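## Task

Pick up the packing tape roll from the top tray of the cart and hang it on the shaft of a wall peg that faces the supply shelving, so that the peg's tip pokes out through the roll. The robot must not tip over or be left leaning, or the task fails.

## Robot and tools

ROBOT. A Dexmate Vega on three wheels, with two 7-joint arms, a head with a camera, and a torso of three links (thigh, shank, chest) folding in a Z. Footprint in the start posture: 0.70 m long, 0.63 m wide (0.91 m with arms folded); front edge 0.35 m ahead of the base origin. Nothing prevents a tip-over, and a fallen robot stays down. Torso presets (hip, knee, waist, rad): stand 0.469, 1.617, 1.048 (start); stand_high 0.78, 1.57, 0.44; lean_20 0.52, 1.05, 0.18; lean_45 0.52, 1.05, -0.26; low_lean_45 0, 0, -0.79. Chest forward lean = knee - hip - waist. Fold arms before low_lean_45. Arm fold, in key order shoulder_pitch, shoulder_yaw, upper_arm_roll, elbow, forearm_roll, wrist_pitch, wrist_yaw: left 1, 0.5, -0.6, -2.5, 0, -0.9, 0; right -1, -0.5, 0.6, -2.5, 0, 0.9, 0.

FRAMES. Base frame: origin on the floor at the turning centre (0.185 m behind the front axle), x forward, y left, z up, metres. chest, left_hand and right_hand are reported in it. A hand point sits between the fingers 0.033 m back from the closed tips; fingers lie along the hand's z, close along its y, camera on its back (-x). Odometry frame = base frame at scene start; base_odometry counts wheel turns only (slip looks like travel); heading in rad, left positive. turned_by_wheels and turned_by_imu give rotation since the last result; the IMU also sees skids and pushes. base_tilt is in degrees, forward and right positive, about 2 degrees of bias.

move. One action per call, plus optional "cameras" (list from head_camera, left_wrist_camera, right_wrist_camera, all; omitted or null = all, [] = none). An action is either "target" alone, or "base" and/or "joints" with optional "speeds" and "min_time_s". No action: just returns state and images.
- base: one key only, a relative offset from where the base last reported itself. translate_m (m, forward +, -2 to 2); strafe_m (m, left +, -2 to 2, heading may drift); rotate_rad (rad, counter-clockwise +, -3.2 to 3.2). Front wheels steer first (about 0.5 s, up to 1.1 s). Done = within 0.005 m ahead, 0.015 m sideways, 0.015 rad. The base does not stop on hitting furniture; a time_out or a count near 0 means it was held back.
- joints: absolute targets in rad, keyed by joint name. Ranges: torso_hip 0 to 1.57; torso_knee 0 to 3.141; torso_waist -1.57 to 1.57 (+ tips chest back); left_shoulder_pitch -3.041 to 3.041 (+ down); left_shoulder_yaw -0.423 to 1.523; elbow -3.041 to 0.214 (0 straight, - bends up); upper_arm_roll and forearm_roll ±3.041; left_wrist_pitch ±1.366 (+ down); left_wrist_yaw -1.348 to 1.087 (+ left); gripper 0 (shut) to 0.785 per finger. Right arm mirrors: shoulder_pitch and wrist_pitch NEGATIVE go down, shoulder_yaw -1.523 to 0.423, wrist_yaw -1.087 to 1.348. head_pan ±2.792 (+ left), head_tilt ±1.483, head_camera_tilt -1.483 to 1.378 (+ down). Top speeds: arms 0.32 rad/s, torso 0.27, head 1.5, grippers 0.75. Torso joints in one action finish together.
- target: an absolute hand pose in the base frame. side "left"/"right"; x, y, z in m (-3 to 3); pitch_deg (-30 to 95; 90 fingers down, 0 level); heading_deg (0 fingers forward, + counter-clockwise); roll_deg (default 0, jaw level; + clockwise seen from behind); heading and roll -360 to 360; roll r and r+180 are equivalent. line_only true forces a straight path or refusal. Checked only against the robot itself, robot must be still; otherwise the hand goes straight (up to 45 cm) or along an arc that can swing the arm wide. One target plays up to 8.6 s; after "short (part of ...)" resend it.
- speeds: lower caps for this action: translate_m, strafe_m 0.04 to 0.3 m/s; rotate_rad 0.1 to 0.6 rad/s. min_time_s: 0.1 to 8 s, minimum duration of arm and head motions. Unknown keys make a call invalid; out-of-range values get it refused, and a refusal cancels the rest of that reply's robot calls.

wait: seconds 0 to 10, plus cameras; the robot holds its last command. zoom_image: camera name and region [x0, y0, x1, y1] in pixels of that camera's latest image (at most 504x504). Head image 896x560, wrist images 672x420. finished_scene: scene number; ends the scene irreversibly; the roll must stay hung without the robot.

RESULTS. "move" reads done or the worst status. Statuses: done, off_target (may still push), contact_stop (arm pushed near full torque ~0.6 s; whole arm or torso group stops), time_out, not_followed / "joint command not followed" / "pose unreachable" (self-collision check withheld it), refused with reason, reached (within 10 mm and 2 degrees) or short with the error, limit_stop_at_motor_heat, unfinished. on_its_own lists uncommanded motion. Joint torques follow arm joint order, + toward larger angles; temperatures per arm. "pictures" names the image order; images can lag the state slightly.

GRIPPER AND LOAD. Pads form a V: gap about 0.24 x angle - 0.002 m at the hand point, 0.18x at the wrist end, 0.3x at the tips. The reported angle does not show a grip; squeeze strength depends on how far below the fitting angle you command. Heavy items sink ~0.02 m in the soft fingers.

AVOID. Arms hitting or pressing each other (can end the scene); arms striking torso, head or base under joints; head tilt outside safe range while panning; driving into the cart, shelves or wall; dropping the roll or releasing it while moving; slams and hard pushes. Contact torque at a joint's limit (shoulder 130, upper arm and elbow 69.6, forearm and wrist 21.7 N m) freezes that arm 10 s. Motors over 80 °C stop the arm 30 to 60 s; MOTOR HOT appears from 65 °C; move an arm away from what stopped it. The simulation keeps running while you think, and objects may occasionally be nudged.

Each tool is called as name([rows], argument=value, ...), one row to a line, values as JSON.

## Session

move(joints={"head_camera_tilt_rad":0.2,"right_gripper_rad":0.65}, cameras=["head_camera"])

move(joints={"head_pan_rad":1.4}, cameras=["head_camera"])

move(joints={"head_pan_rad":2.75}, cameras=["head_camera"])

move(joints={"head_pan_rad":-1.4}, cameras=["head_camera"])

Scene clock: 1.30 s.
Motor temperatures (°C): left_arm=[33 32 33 31 36 35 38] | right_arm=[33 30 37 33 36 33 37]
move: done
turned_by_wheels: +0.000
turned_by_imu: +0.000
joint_status: all done
pictures: head_camera
camera_calibration:
head_camera: T_world_to_cam=[[-0.0121134, -0.999253, 0.0367046, -0.0314937], [-0.328477, -0.0306936, -0.944013, 1.41105], [0.944434, -0.0234918, -0.32786, 0.523381], [0, 0, 0, 1]]

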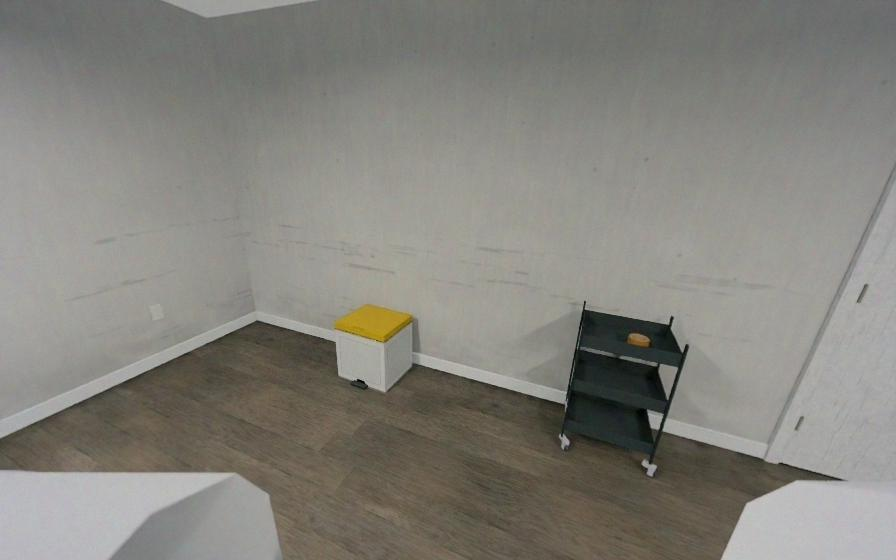

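Scene clock: 2.90 s.
move: done
turned_by_wheels: +0.000
turned_by_imu: +0.000
joint_status: all done
pictures: head_camera
camera_calibration:
head_camera: T_world_to_cam=[[0.980542, -0.18594, -0.0629555, 0.193961], [-0.106484, -0.234364, -0.966299, 1.46147], [0.16492, 0.954201, -0.249604, 0.346344], [0, 0, 0, 1]]

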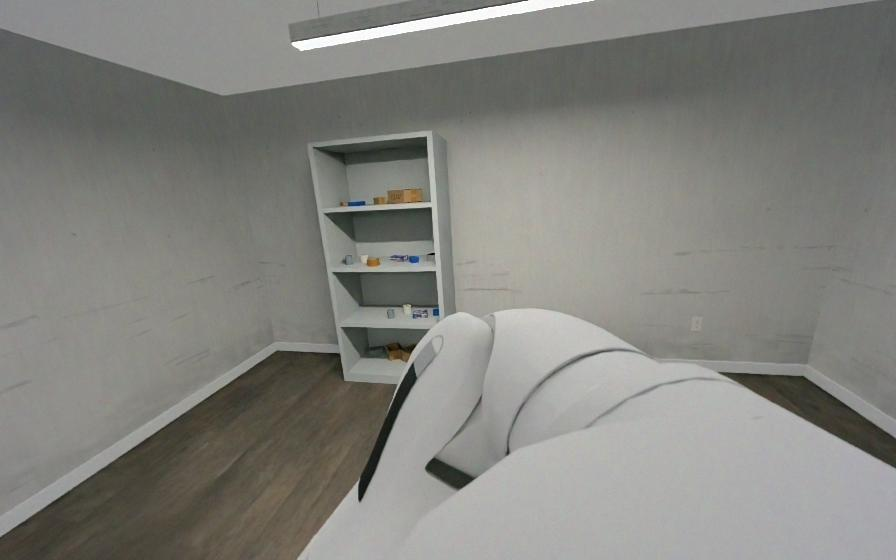

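Scene clock: 4.47 s.
move: done
turned_by_wheels: +0.000
turned_by_imu: +0.000
joint_status: all done
pictures: head_camera
camera_calibration:
head_camera: T_world_to_cam=[[0.398023, 0.917365, -0.004472, 0.0616573], [0.128371, -0.0605224, -0.989878, 1.51481], [-0.90835, 0.39342, -0.141852, 0.102583], [0, 0, 0, 1]]

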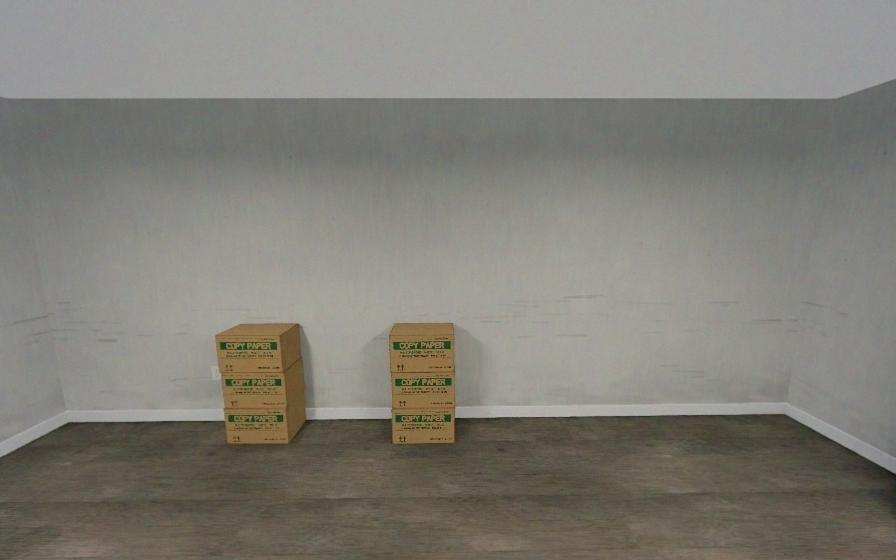

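Scene clock: 7.90 s.
Joint torques (N m): left_arm=[7.95 -0.17 0.41 -2.32 -0.21 -2.84 -0.16] | right_arm=[-4.31 2.07 -0.84 -2.59 -0.02 2.53 0.13]
move: done
base_odometry: x=+0.000 y=+0.000 heading=+0.000
turned_by_wheels: +0.000
turned_by_imu: +0.000
base_tilt: forward=-0.6 right=-0.9
joint_positions: torso_hip_rad=+0.469 torso_knee_rad=+1.617 torso_waist_rad=+1.048 left_shoulder_pitch_rad=+2.204 left_shoulder_yaw_rad=+0.007 left_upper_arm_roll_rad=-0.002 left_elbow_rad=-1.113 left_forearm_roll_rad=+0.001 left_wrist_pitch_rad=-0.497 left_wrist_yaw_rad=-0.002 left_gripper_rad=+0.005 right_shoulder_pitch_rad=-2.185 right_shoulder_yaw_rad=-0.018 right_upper_arm_roll_rad=-0.016 right_elbow_rad=-1.094 right_forearm_roll_rad=+0.005 right_wrist_pitch_rad=+0.495 right_wrist_yaw_rad=+0.018 right_gripper_rad=+0.650 head_pan_rad=-1.399 head_tilt_rad=+0.000 head_camera_tilt_rad=+0.199
joint_status: all done
chest: x=-0.0111 y=+0.0000 z=+1.4155 quat_wxyz=(+0.999, +0.000, +0.050, +0.000) (m; base frame)
left_hand: x=+0.2015 y=+0.2331 z=+0.6092 quat_wxyz=(+0.424, +0.004, +0.906, +0.002) pitch_deg=+39.8 heading_deg=+0.0 roll_deg=+0.5 back=up (m; base frame)
right_hand: x=+0.2058 y=-0.2208 z=+0.6055 quat_wxyz=(+0.423, -0.013, +0.906, +0.012) pitch_deg=+39.9 heading_deg=+2.4 roll_deg=+0.8 back=up (m; base frame)
pictures: head_camera
camera_calibration:
head_camera: T_world_to_cam=[[-0.978818, -0.154997, 0.133759, -0.251054], [-0.166677, 0.223893, -0.960256, 1.4478], [0.118889, -0.96221, -0.244985, 0.335892], [0, 0, 0, 1]]

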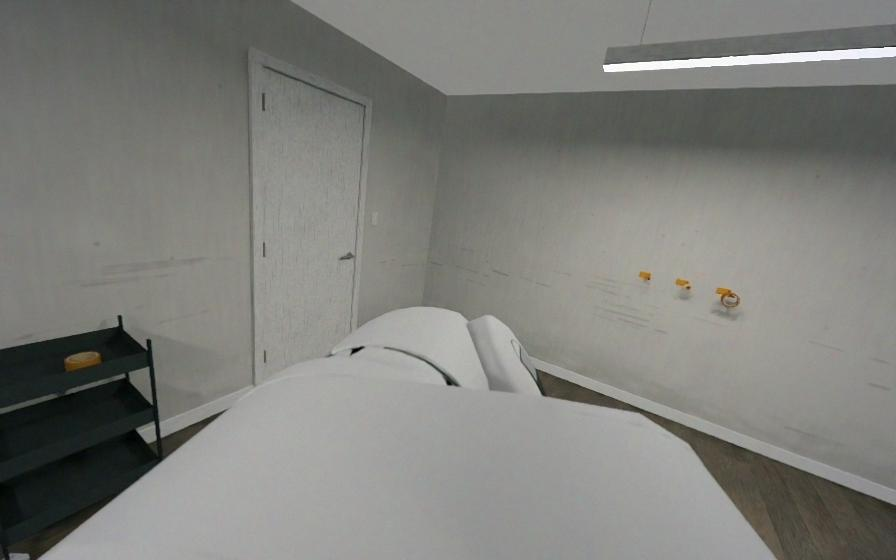

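move(base={"rotate_rad":-0.4}, joints={"head_pan_rad":0,"head_camera_tilt_rad":0.45,"right_shoulder_yaw_rad":-0.5,"right_elbow_rad":-1.9,"right_shoulder_pitch_rad":-1.3}, cameras=[])

move(base={"strafe_m":-0.23}, joints={"right_shoulder_pitch_rad":0.3,"right_shoulder_yaw_rad":-0.8,"right_upper_arm_roll_rad":-1.53,"right_elbow_rad":-1.88,"right_forearm_roll_rad":-0.54,"right_wrist_pitch_rad":0.445,"right_wrist_yaw_rad":1.34}, cameras=["head_camera"])

move(base={"translate_m":0.35}, cameras=["head_camera"])

zoom_image(camera="head_camera", region=[340, 150, 640, 400])

Scene clock: 25.60 s.
move: done
turned_by_wheels: -0.400
turned_by_imu: -0.400
base_status: done
joint_status: all done
pictures: none

Scene clock: 32.20 s.
move: done
turned_by_wheels: -0.004
turned_by_imu: -0.004
base_status: done
joint_status: all done
pictures: head_camera
camera_calibration:
head_camera: T_world_to_cam=[[-0.00316506, -0.999249, 0.0386076, -0.0336145], [-0.55185, -0.0304513, -0.833387, 1.22956], [0.833937, -0.0239433, -0.55134, 0.846038], [0, 0, 0, 1]]

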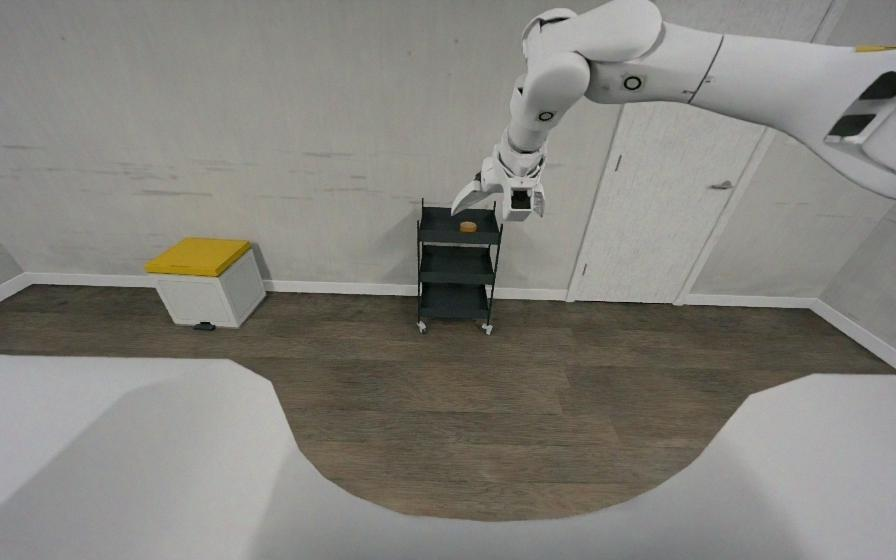

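Scene clock: 35.60 s.
Joint torques (N m): left_arm=[7.37 1.28 0.55 -3.19 0.1 -1.86 0.2] | right_arm=[32.83 -0.7 5.39 1.51 -0.66 -0.95 0.02]
move: done
base_odometry: x=+0.232 y=-0.349 heading=-0.403
turned_by_wheels: +0.002
turned_by_imu: -0.002
base_tilt: forward=-0.6 right=-0.8
base_status: done
joint_positions: torso_hip_rad=+0.469 torso_knee_rad=+1.617 torso_waist_rad=+1.048 left_shoulder_pitch_rad=+2.204 left_shoulder_yaw_rad=+0.007 left_upper_arm_roll_rad=-0.002 left_elbow_rad=-1.113 left_forearm_roll_rad=+0.001 left_wrist_pitch_rad=-0.497 left_wrist_yaw_rad=-0.002 left_gripper_rad=+0.005 right_shoulder_pitch_rad=+0.300 right_shoulder_yaw_rad=-0.800 right_upper_arm_roll_rad=-1.530 right_elbow_rad=-1.880 right_forearm_roll_rad=-0.540 right_wrist_pitch_rad=+0.445 right_wrist_yaw_rad=+1.340 right_gripper_rad=+0.650 head_pan_rad=-0.001 head_tilt_rad=+0.000 head_camera_tilt_rad=+0.449
chest: x=-0.0111 y=+0.0000 z=+1.4155 quat_wxyz=(+0.999, +0.000, +0.050, +0.000) (m; base frame)
left_hand: x=+0.2015 y=+0.2331 z=+0.6092 quat_wxyz=(+0.424, +0.004, +0.906, +0.002) pitch_deg=+39.8 heading_deg=+0.0 roll_deg=+0.5 back=up (m; base frame)
right_hand: x=+0.6509 y=-0.1002 z=+1.2454 quat_wxyz=(+0.005, -0.937, -0.003, -0.348) pitch_deg=+49.2 heading_deg=+1.0 roll_deg=+0.7 back=down (m; base frame)
pictures: head_camera
camera_calibration:
head_camera: T_world_to_cam=[[-0.00316225, -0.999249, 0.0386078, -0.0336145], [-0.551911, -0.0304513, -0.833347, 1.22953], [0.833897, -0.0239433, -0.551401, 0.846084], [0, 0, 0, 1]]

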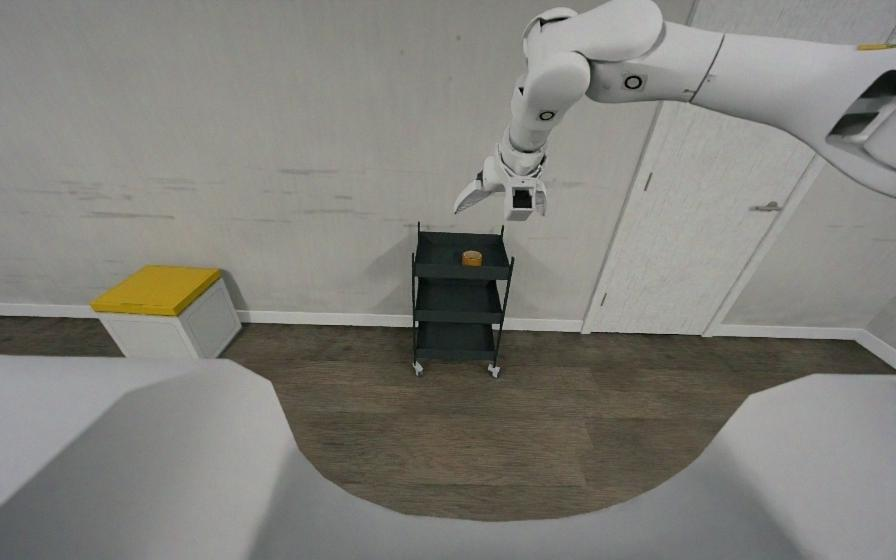

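Scaled by 1.680 from the camera's 896x560 image, which has a finer 960x600 frame.

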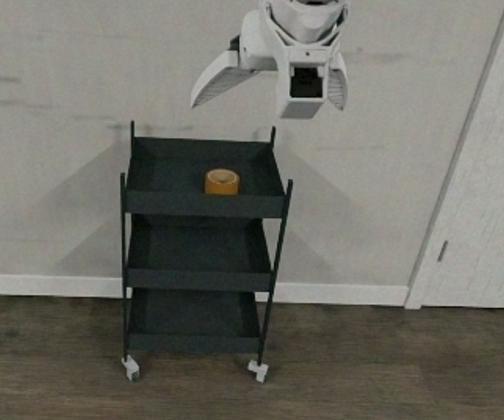

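move(base={"translate_m":0.7}, cameras=[])

move(joints={"torso_waist_rad":0.5}, cameras=["head_camera","right_wrist_camera"])

Scene clock: 44.67 s.
move: done
turned_by_wheels: +0.001
turned_by_imu: -0.001
base_status: done
pictures: none

Scene clock: 47.97 s.
Joint torques (N m): left_arm=[17.54 -1.05 0.68 -1.15 0.2 -1.61 -0.15] | right_arm=[30.82 -1.67 5.02 -0.05 -0.07 -0.67 0.06]
move: done
base_odometry: x=+0.876 y=-0.623 heading=-0.401
turned_by_wheels: +0.000
turned_by_imu: +0.000
base_tilt: forward=-0.5 right=-0.9
joint_positions: torso_hip_rad=+0.469 torso_knee_rad=+1.617 torso_waist_rad=+0.500 left_shoulder_pitch_rad=+2.204 left_shoulder_yaw_rad=+0.007 left_upper_arm_roll_rad=-0.002 left_elbow_rad=-1.113 left_forearm_roll_rad=+0.001 left_wrist_pitch_rad=-0.497 left_wrist_yaw_rad=-0.002 left_gripper_rad=+0.005 right_shoulder_pitch_rad=+0.300 right_shoulder_yaw_rad=-0.800 right_upper_arm_roll_rad=-1.530 right_elbow_rad=-1.880 right_forearm_roll_rad=-0.540 right_wrist_pitch_rad=+0.445 right_wrist_yaw_rad=+1.340 right_gripper_rad=+0.650 head_pan_rad=-0.001 head_tilt_rad=+0.000 head_camera_tilt_rad=+0.449
joint_status: all done
chest: x=+0.2248 y=+0.0000 z=+1.3572 quat_wxyz=(+0.948, +0.000, +0.318, +0.000) (m; base frame)
left_hand: x=-0.0136 y=+0.2331 z=+0.5582 quat_wxyz=(+0.164, +0.004, +0.987, +0.000) pitch_deg=+71.2 heading_deg=-0.1 roll_deg=+0.4 back=up (m; base frame)
right_hand: x=+0.7013 y=-0.1002 z=+0.8672 quat_wxyz=(+0.006, -0.997, -0.001, -0.082) pitch_deg=+80.6 heading_deg=+4.0 roll_deg=+3.8 (m; base frame)
pictures: head_camera, right_wrist_camera
camera_calibration:
head_camera: T_world_to_cam=[[0.0174178, -0.99925, 0.0345981, -0.0298024], [-0.905178, -0.0304565, -0.42394, 0.834916], [0.424675, -0.0239333, -0.905029, 1.1892], [0, 0, 0, 1]]
right_wrist_camera: T_world_to_cam=[[0.00462385, 0.999462, -0.03248, 0.129478], [0.961585, 0.004471, 0.274471, -0.858898], [0.274469, -0.0325014, -0.961047, 0.794366], [0, 0, 0, 1]]

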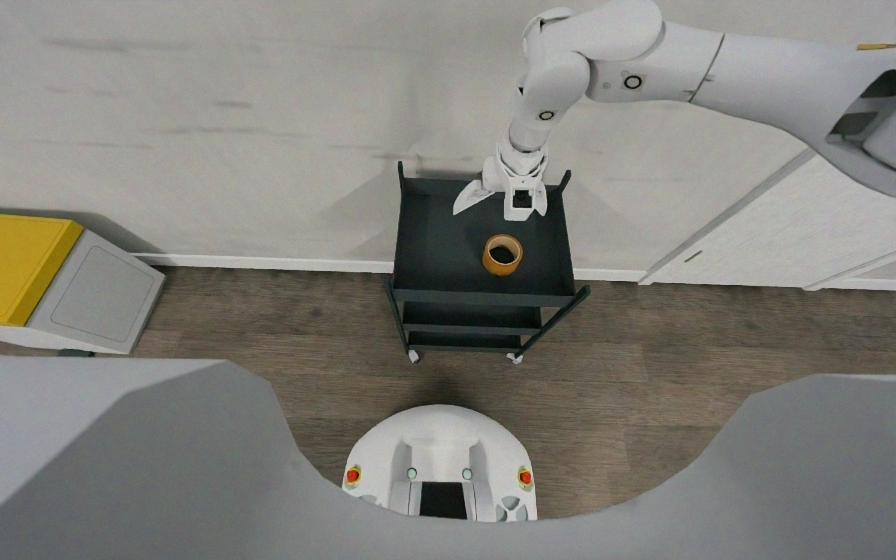

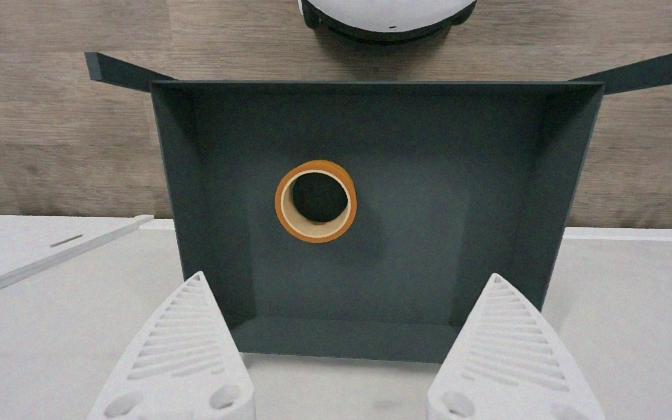

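move(target={"side":"right","x":0.675,"y":-0.138,"z":0.79,"pitch_deg":88,"heading_deg":0,"roll_deg":0,"line_only":true}, cameras=[])

move(target={"side":"right","x":0.678,"y":-0.138,"z":0.735,"pitch_deg":88,"heading_deg":0,"roll_deg":0,"line_only":true}, cameras=["head_camera","right_wrist_camera"])

Scene clock: 58.63 s.
move: done
turned_by_wheels: +0.000
turned_by_imu: +0.000
right_hand_status: reached (straight line, planned for 1.0 s): 2 mm and 0.2 deg off.
pictures: none

Scene clock: 60.63 s.
Joint torques (N m): left_arm=[16.29 -0.47 0.64 0.04 -0.63 -0.51 -0.06] | right_arm=[11.68 2.95 4.01 -1.17 0.34 0.63 -0.15]
move: done
base_odometry: x=+0.876 y=-0.623 heading=-0.401
turned_by_wheels: +0.000
turned_by_imu: +0.000
base_tilt: forward=-0.5 right=-0.8
joint_positions: torso_hip_rad=+0.469 torso_knee_rad=+1.617 torso_waist_rad=+0.500 left_shoulder_pitch_rad=+2.204 left_shoulder_yaw_rad=+0.007 left_upper_arm_roll_rad=-0.002 left_elbow_rad=-1.113 left_forearm_roll_rad=+0.001 left_wrist_pitch_rad=-0.497 left_wrist_yaw_rad=-0.002 left_gripper_rad=+0.005 right_shoulder_pitch_rad=+0.167 right_shoulder_yaw_rad=-0.710 right_upper_arm_roll_rad=-1.618 right_elbow_rad=-1.526 right_forearm_roll_rad=-0.687 right_wrist_pitch_rad=+0.608 right_wrist_yaw_rad=+1.090 right_gripper_rad=+0.650 head_pan_rad=-0.001 head_tilt_rad=+0.000 head_camera_tilt_rad=+0.449
chest: x=+0.2248 y=+0.0000 z=+1.3572 quat_wxyz=(+0.948, +0.000, +0.318, +0.000) (m; base frame)
left_hand: x=-0.0136 y=+0.2331 z=+0.5582 quat_wxyz=(+0.164, +0.004, +0.987, +0.000) pitch_deg=+71.2 heading_deg=-0.1 roll_deg=+0.4 back=up (m; base frame)
right_hand: x=+0.6784 y=-0.1379 z=+0.7368 quat_wxyz=(+0.000, -1.000, +0.000, -0.018) pitch_deg=+88.0 heading_deg=+0.5 roll_deg=+0.5 (m; base frame)
right_hand_status: reached (straight line, planned for 0.8 s): 2 mm and 0.0 deg off.
pictures: head_camera, right_wrist_camera
camera_calibration:
head_camera: T_world_to_cam=[[0.0174176, -0.99925, 0.0345982, -0.0298026], [-0.905178, -0.0304564, -0.42394, 0.834917], [0.424676, -0.0239335, -0.905029, 1.1892], [0, 0, 0, 1]]
right_wrist_camera: T_world_to_cam=[[0.00243023, 0.999041, -0.0437218, 0.172703], [0.988812, 0.00412033, 0.149111, -0.727034], [0.149148, -0.043595, -0.987853, 0.777334], [0, 0, 0, 1]]

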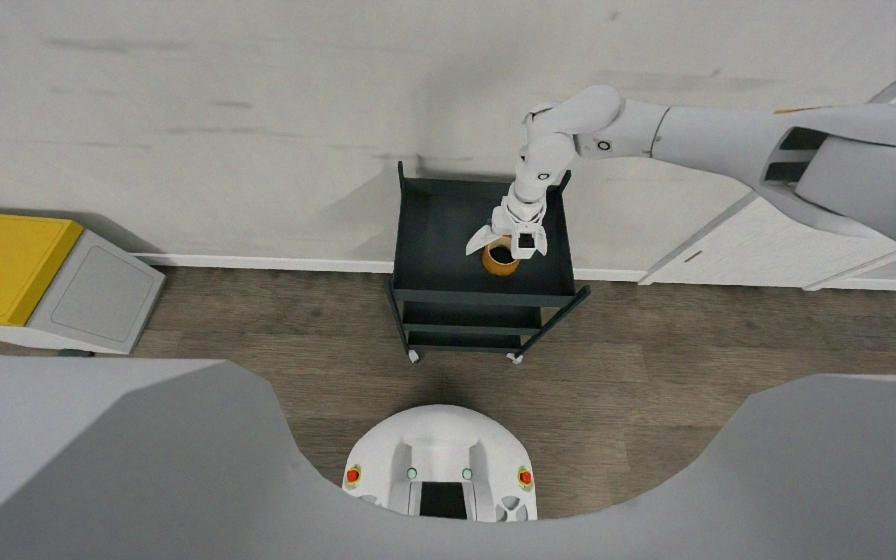

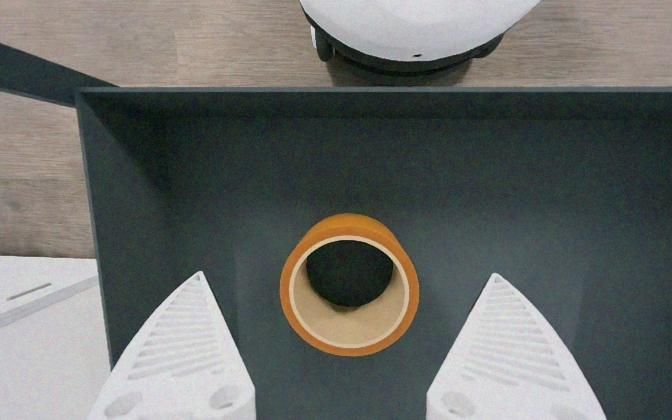

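move(target={"side":"right","x":0.679,"y":-0.139,"z":0.698,"pitch_deg":88,"heading_deg":0,"roll_deg":0,"line_only":true}, cameras=["right_wrist_camera"])

move(joints={"right_gripper_rad":0.32}, cameras=["right_wrist_camera"])

move(target={"side":"right","x":0.66,"y":-0.14,"z":0.78,"pitch_deg":86,"heading_deg":0,"roll_deg":0,"line_only":true}, cameras=["head_camera","right_wrist_camera"])

Scene clock: 71.10 s.
move: done
turned_by_wheels: +0.000
turned_by_imu: +0.000
right_hand_status: reached (straight line, planned for 0.7 s): 2 mm and 0.0 deg off.
pictures: right_wrist_camera
camera_calibration:
right_wrist_camera: T_world_to_cam=[[0.00241835, 0.99904, -0.0437407, 0.172087], [0.988824, 0.00413122, 0.149028, -0.722432], [0.149065, -0.0436123, -0.987865, 0.740471], [0, 0, 0, 1]]

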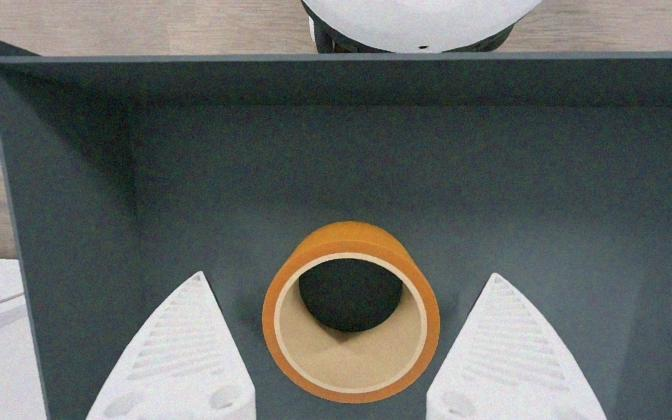

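Scene clock: 71.97 s.
move: done
turned_by_wheels: +0.000
turned_by_imu: +0.000
joint_status: all done
pictures: right_wrist_camera
camera_calibration:
right_wrist_camera: T_world_to_cam=[[0.00231007, 0.999046, -0.0436068, 0.171982], [0.988802, 0.00422475, 0.149172, -0.722435], [0.149214, -0.0434631, -0.987849, 0.739388], [0, 0, 0, 1]]

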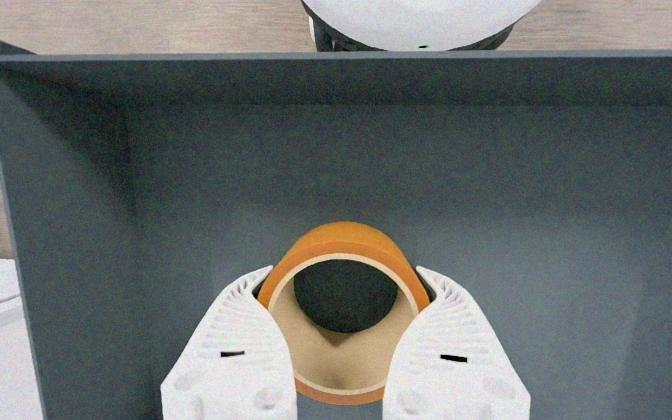

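Scene clock: 74.80 s.
Joint torques (N m): left_arm=[19.56 0.74 1.09 -0.24 -0.42 -1.23 0.05] | right_arm=[31.75 -3.83 11.72 -3.77 1.01 -1.03 0.09]
move: done
base_odometry: x=+0.876 y=-0.623 heading=-0.401
turned_by_wheels: +0.000
turned_by_imu: +0.000
base_tilt: forward=-0.5 right=-0.8
joint_positions: torso_hip_rad=+0.469 torso_knee_rad=+1.617 torso_waist_rad=+0.500 left_shoulder_pitch_rad=+2.204 left_shoulder_yaw_rad=+0.007 left_upper_arm_roll_rad=-0.002 left_elbow_rad=-1.113 left_forearm_roll_rad=+0.001 left_wrist_pitch_rad=-0.497 left_wrist_yaw_rad=-0.002 left_gripper_rad=+0.005 right_shoulder_pitch_rad=+0.182 right_shoulder_yaw_rad=-0.840 right_upper_arm_roll_rad=-1.589 right_elbow_rad=-1.785 right_forearm_roll_rad=-0.643 right_wrist_pitch_rad=+0.518 right_wrist_yaw_rad=+1.202 right_gripper_rad=+0.320 head_pan_rad=-0.001 head_tilt_rad=+0.000 head_camera_tilt_rad=+0.449
chest: x=+0.2248 y=+0.0000 z=+1.3572 quat_wxyz=(+0.948, +0.000, +0.318, +0.000) (m; base frame)
left_hand: x=-0.0136 y=+0.2331 z=+0.5582 quat_wxyz=(+0.164, +0.004, +0.987, +0.000) pitch_deg=+71.2 heading_deg=-0.1 roll_deg=+0.4 back=up (m; base frame)
right_hand: x=+0.6599 y=-0.1400 z=+0.7787 quat_wxyz=(+0.000, -0.999, +0.000, -0.034) pitch_deg=+86.1 heading_deg=-0.1 roll_deg=-0.1 (m; base frame)
right_hand_status: reached (straight line, planned for 1.5 s): 1 mm and 0.1 deg off.
pictures: head_camera, right_wrist_camera
camera_calibration:
head_camera: T_world_to_cam=[[0.0174172, -0.99925, 0.0345983, -0.0298027], [-0.905172, -0.0304565, -0.423952, 0.834922], [0.424688, -0.0239334, -0.905023, 1.1892], [0, 0, 0, 1]]
right_wrist_camera: T_world_to_cam=[[0.00348093, 0.999021, -0.044097, 0.176328], [0.983321, 0.00459949, 0.181823, -0.736799], [0.181848, -0.0439944, -0.982342, 0.795444], [0, 0, 0, 1]]

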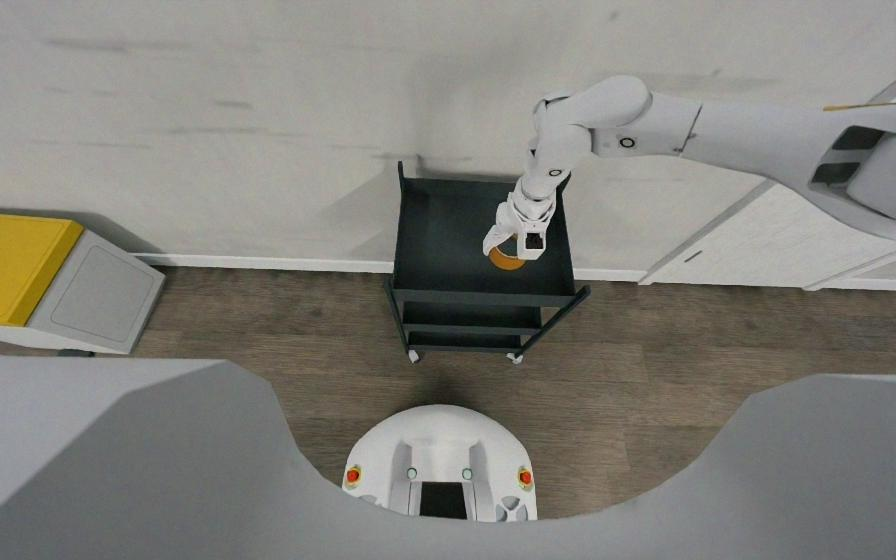

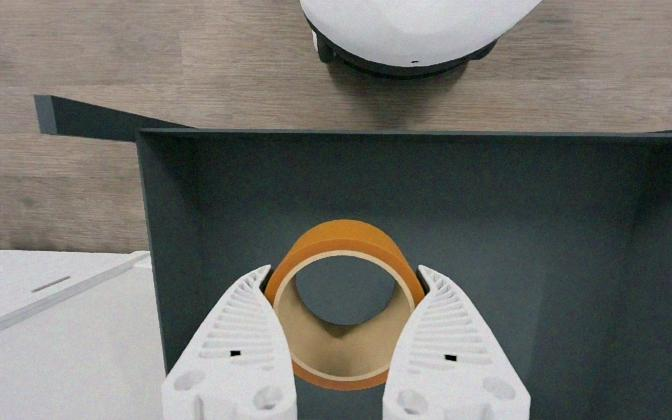

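move(joints={"torso_waist_rad":0.85}, cameras=[])

move(base={"translate_m":-0.75}, joints={"torso_waist_rad":1.048,"head_camera_tilt_rad":0.15}, cameras=[])

move(base={"rotate_rad":-1.57}, joints={"right_shoulder_pitch_rad":-1.4,"right_shoulder_yaw_rad":-0.25,"right_upper_arm_roll_rad":0,"right_elbow_rad":-0.95,"right_forearm_roll_rad":0,"right_wrist_pitch_rad":0.6,"right_wrist_yaw_rad":0.2}, cameras=["head_camera","right_wrist_camera"])

Scene clock: 84.43 s.
move: done
turned_by_wheels: +0.000
turned_by_imu: +0.000
joint_status: all done
pictures: none

Scene clock: 88.77 s.
move: done
turned_by_wheels: +0.002
turned_by_imu: +0.005
base_status: done
joint_status: all done
pictures: none

Scene clock: 95.33 s.
Joint torques (N m): left_arm=[6.67 -0.89 3 -4.1 -0.04 -1.57 0.41] | right_arm=[4.6 -1.46 5.58 -5.48 0.92 3.14 -0.65]
move: done
base_odometry: x=+0.186 y=-0.329 heading=-1.971
turned_by_wheels: -1.571
turned_by_imu: -1.559
base_tilt: forward=-0.5 right=-0.9
base_status: done
joint_positions: torso_hip_rad=+0.469 torso_knee_rad=+1.617 torso_waist_rad=+1.048 left_shoulder_pitch_rad=+2.204 left_shoulder_yaw_rad=+0.007 left_upper_arm_roll_rad=-0.002 left_elbow_rad=-1.113 left_forearm_roll_rad=+0.001 left_wrist_pitch_rad=-0.497 left_wrist_yaw_rad=-0.002 left_gripper_rad=+0.005 right_shoulder_pitch_rad=-1.395 right_shoulder_yaw_rad=-0.252 right_upper_arm_roll_rad=-0.005 right_elbow_rad=-0.953 right_forearm_roll_rad=-0.002 right_wrist_pitch_rad=+0.600 right_wrist_yaw_rad=+0.203 right_gripper_rad=+0.320 head_pan_rad=+0.000 head_tilt_rad=+0.000 head_camera_tilt_rad=+0.151
joint_status: all done
chest: x=-0.0112 y=+0.0000 z=+1.4155 quat_wxyz=(+0.999, +0.000, +0.050, +0.000) (m; base frame)
left_hand: x=+0.2015 y=+0.2331 z=+0.6092 quat_wxyz=(+0.424, +0.004, +0.905, +0.002) pitch_deg=+39.8 heading_deg=+0.0 roll_deg=+0.5 back=up (m; base frame)
right_hand: x=+0.6886 y=-0.2766 z=+0.9494 quat_wxyz=(+0.708, -0.160, +0.687, -0.022) pitch_deg=-0.2 heading_deg=+11.3 roll_deg=-14.9 back=up (m; base frame)
pictures: head_camera, right_wrist_camera
camera_calibration:
head_camera: T_world_to_cam=[[-0.0142495, -0.999246, 0.0361101, -0.0307802], [-0.282221, -0.0306261, -0.95886, 1.43668], [0.959244, -0.0238543, -0.281572, 0.455948], [0, 0, 0, 1]]
right_wrist_camera: T_world_to_cam=[[0.231875, -0.938331, 0.256456, -0.65828], [-0.0566259, -0.276214, -0.959426, 0.926546], [0.971096, 0.207945, -0.117181, -0.343219], [0, 0, 0, 1]]

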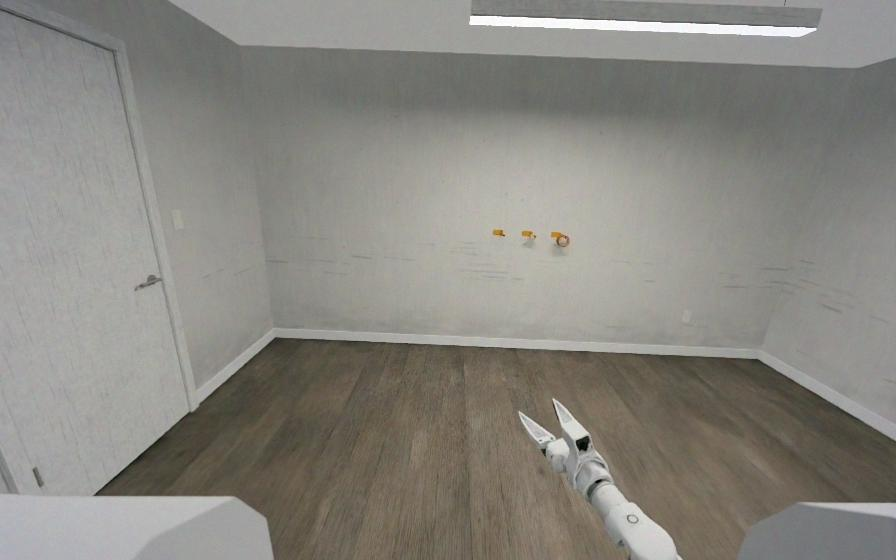

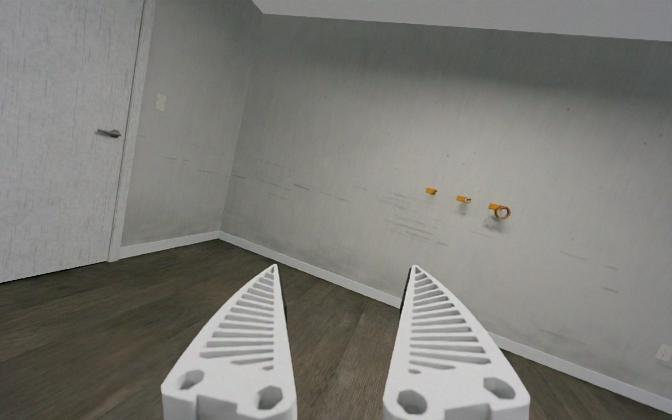

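move(base={"rotate_rad":1.3}, joints={"head_camera_tilt_rad":0.5}, cameras=["head_camera","left_wrist_camera","right_wrist_camera"])

Scene clock: 101.57 s.
Joint torques (N m): left_arm=[5.48 -0.86 1 -2.54 0.27 -2.31 -0.23] | right_arm=[5.17 -1.31 5.1 -4.95 0.75 2.13 -0.44]
move: done
base_odometry: x=+0.186 y=-0.332 heading=-0.669
turned_by_wheels: +1.301
turned_by_imu: +1.294
base_tilt: forward=-0.5 right=-0.6
base_status: done
joint_positions: torso_hip_rad=+0.469 torso_knee_rad=+1.617 torso_waist_rad=+1.048 left_shoulder_pitch_rad=+2.204 left_shoulder_yaw_rad=+0.007 left_upper_arm_roll_rad=-0.002 left_elbow_rad=-1.113 left_forearm_roll_rad=+0.001 left_wrist_pitch_rad=-0.497 left_wrist_yaw_rad=-0.002 left_gripper_rad=+0.005 right_shoulder_pitch_rad=-1.400 right_shoulder_yaw_rad=-0.250 right_upper_arm_roll_rad=+0.000 right_elbow_rad=-0.950 right_forearm_roll_rad=+0.000 right_wrist_pitch_rad=+0.600 right_wrist_yaw_rad=+0.200 right_gripper_rad=+0.320 head_pan_rad=+0.000 head_tilt_rad=+0.000 head_camera_tilt_rad=+0.499
joint_status: all done
chest: x=-0.0112 y=+0.0000 z=+1.4155 quat_wxyz=(+0.999, +0.000, +0.050, +0.000) (m; base frame)
left_hand: x=+0.2015 y=+0.2331 z=+0.6092 quat_wxyz=(+0.424, +0.004, +0.905, +0.002) pitch_deg=+39.8 heading_deg=+0.0 roll_deg=+0.5 back=up (m; base frame)
right_hand: x=+0.6867 y=-0.2803 z=+0.9461 quat_wxyz=(+0.707, -0.156, +0.690, -0.023) pitch_deg=+0.0 heading_deg=+10.8 roll_deg=-14.6 back=up (m; base frame)
pictures: head_camera, left_wrist_camera, right_wrist_camera
camera_calibration:
head_camera: T_world_to_cam=[[-0.00109232, -0.999251, 0.0386771, -0.0335555], [-0.592816, -0.0305011, -0.80476, 1.1839], [0.805337, -0.0238075, -0.592339, 0.904614], [0, 0, 0, 1]]
left_wrist_camera: T_world_to_cam=[[-0.0159488, -0.998374, 0.0547262, 0.195333], [-0.715725, -0.0268202, -0.697867, 0.63113], [0.6982, -0.050299, -0.714134, 0.45619], [0, 0, 0, 1]]
right_wrist_camera: T_world_to_cam=[[0.224808, -0.94141, 0.251414, -0.651669], [-0.0632768, -0.271578, -0.960334, 0.928942], [0.972346, 0.199982, -0.120622, -0.340806], [0, 0, 0, 1]]

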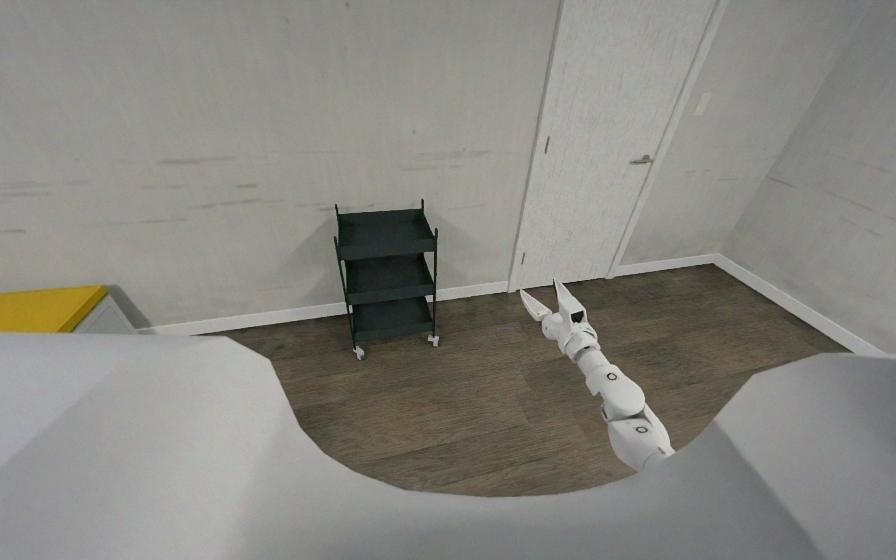

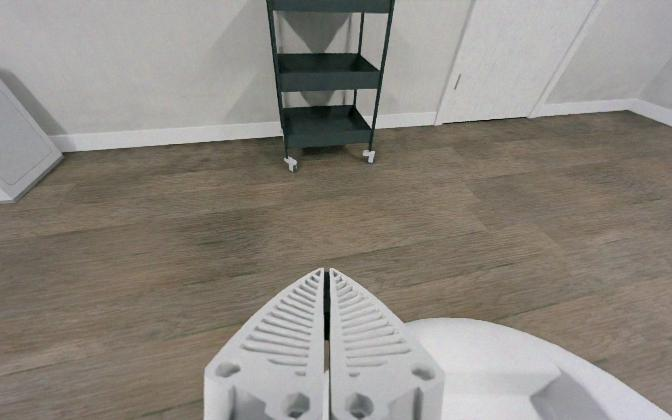

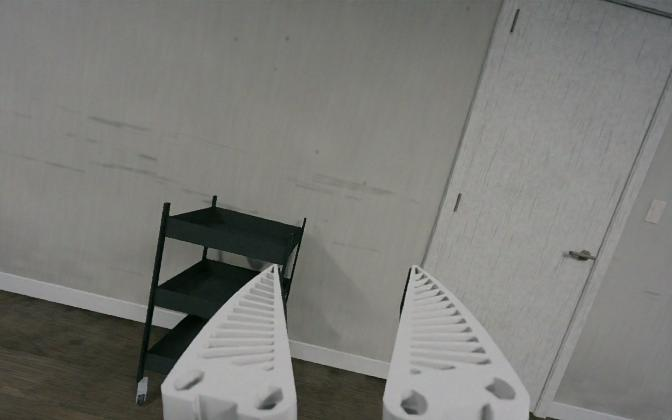

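move(joints={"head_pan_rad":-1.0,"head_camera_tilt_rad":0.6}, cameras=["head_camera"])

move(joints={"head_pan_rad":1.0}, cameras=["head_camera"])

move(joints={"head_pan_rad":2.2,"head_camera_tilt_rad":0.35}, cameras=["head_camera"])

move(joints={"head_pan_rad":-2.2}, cameras=["head_camera"])

Scene clock: 107.87 s.
move: done
turned_by_wheels: +0.000
turned_by_imu: +0.000
joint_status: all done
pictures: head_camera
camera_calibration:
head_camera: T_world_to_cam=[[-0.832825, -0.539817, 0.122474, -0.22292], [-0.425069, 0.481962, -0.766178, 1.13984], [0.354568, -0.690152, -0.63085, 0.926407], [0, 0, 0, 1]]

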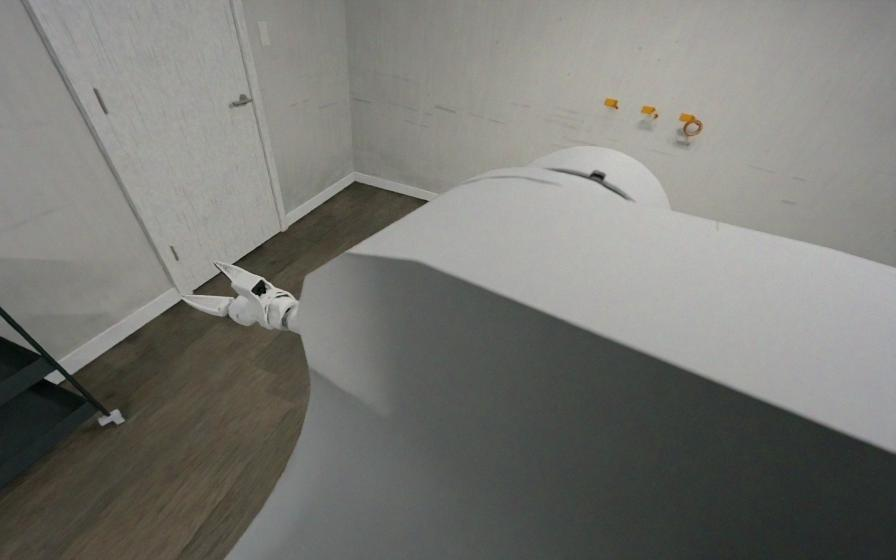

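Scene clock: 109.87 s.
move: done
turned_by_wheels: +0.000
turned_by_imu: +0.000
joint_status: all done
pictures: head_camera
camera_calibration:
head_camera: T_world_to_cam=[[0.839783, -0.541011, -0.0455068, 0.157099], [-0.373684, -0.51517, -0.771336, 1.15151], [0.393858, 0.66476, -0.634799, 0.935338], [0, 0, 0, 1]]

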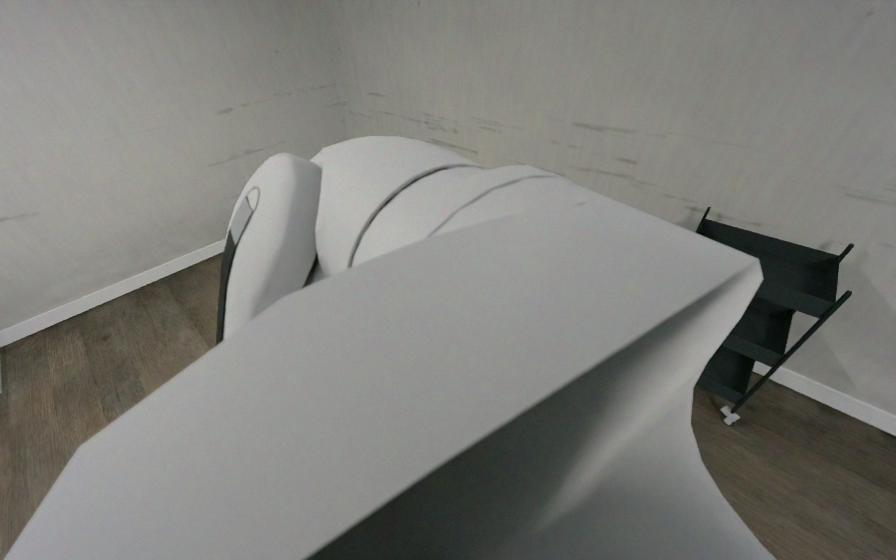

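Scene clock: 111.33 s.
move: done
turned_by_wheels: +0.000
turned_by_imu: +0.000
joint_status: all done
pictures: head_camera
camera_calibration:
head_camera: T_world_to_cam=[[0.813908, 0.579304, -0.044278, 0.153251], [0.152453, -0.286489, -0.945876, 1.45147], [-0.560635, 0.763106, -0.321492, 0.396106], [0, 0, 0, 1]]

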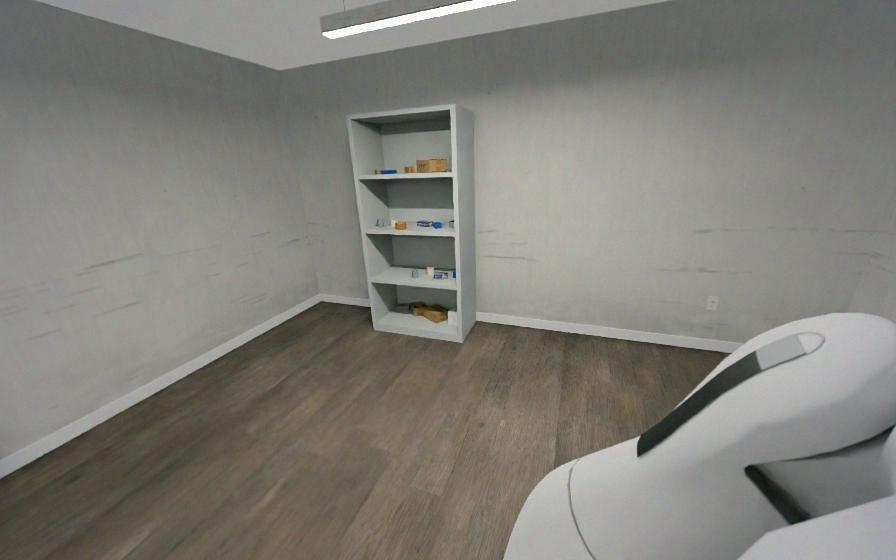

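Scene clock: 114.93 s.
Joint torques (N m): left_arm=[6.12 -0.8 1.56 -2.04 0.14 -3.18 0.05] | right_arm=[4.6 -1.6 5.41 -4.83 0.97 2.75 -0.28]
move: done
base_odometry: x=+0.186 y=-0.332 heading=-0.669
turned_by_wheels: +0.000
turned_by_imu: +0.000
base_tilt: forward=-0.5 right=-0.6
joint_positions: torso_hip_rad=+0.469 torso_knee_rad=+1.617 torso_waist_rad=+1.048 left_shoulder_pitch_rad=+2.204 left_shoulder_yaw_rad=+0.007 left_upper_arm_roll_rad=-0.002 left_elbow_rad=-1.113 left_forearm_roll_rad=+0.001 left_wrist_pitch_rad=-0.497 left_wrist_yaw_rad=-0.002 left_gripper_rad=+0.005 right_shoulder_pitch_rad=-1.400 right_shoulder_yaw_rad=-0.250 right_upper_arm_roll_rad=+0.000 right_elbow_rad=-0.950 right_forearm_roll_rad=+0.000 right_wrist_pitch_rad=+0.600 right_wrist_yaw_rad=+0.200 right_gripper_rad=+0.320 head_pan_rad=-2.199 head_tilt_rad=+0.000 head_camera_tilt_rad=+0.351
joint_status: all done
chest: x=-0.0112 y=+0.0000 z=+1.4155 quat_wxyz=(+0.999, +0.000, +0.050, +0.000) (m; base frame)
left_hand: x=+0.2015 y=+0.2331 z=+0.6092 quat_wxyz=(+0.424, +0.004, +0.905, +0.002) pitch_deg=+39.8 heading_deg=+0.0 roll_deg=+0.5 back=up (m; base frame)
right_hand: x=+0.6867 y=-0.2803 z=+0.9461 quat_wxyz=(+0.707, -0.156, +0.690, -0.023) pitch_deg=+0.0 heading_deg=+10.8 roll_deg=-14.6 back=up (m; base frame)
pictures: head_camera
camera_calibration:
head_camera: T_world_to_cam=[[-0.794526, 0.595802, 0.117257, -0.212187], [0.103041, 0.322587, -0.940915, 1.44025], [-0.598424, -0.735498, -0.317696, 0.387519], [0, 0, 0, 1]]

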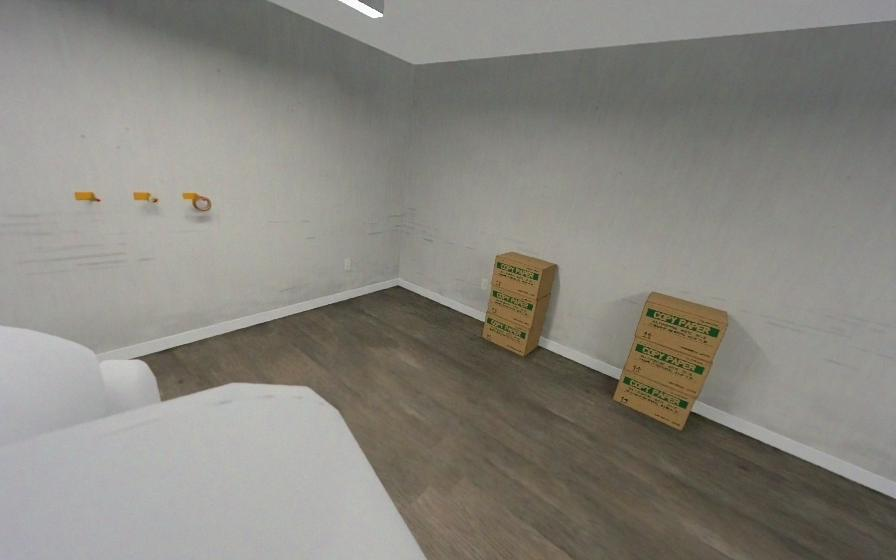

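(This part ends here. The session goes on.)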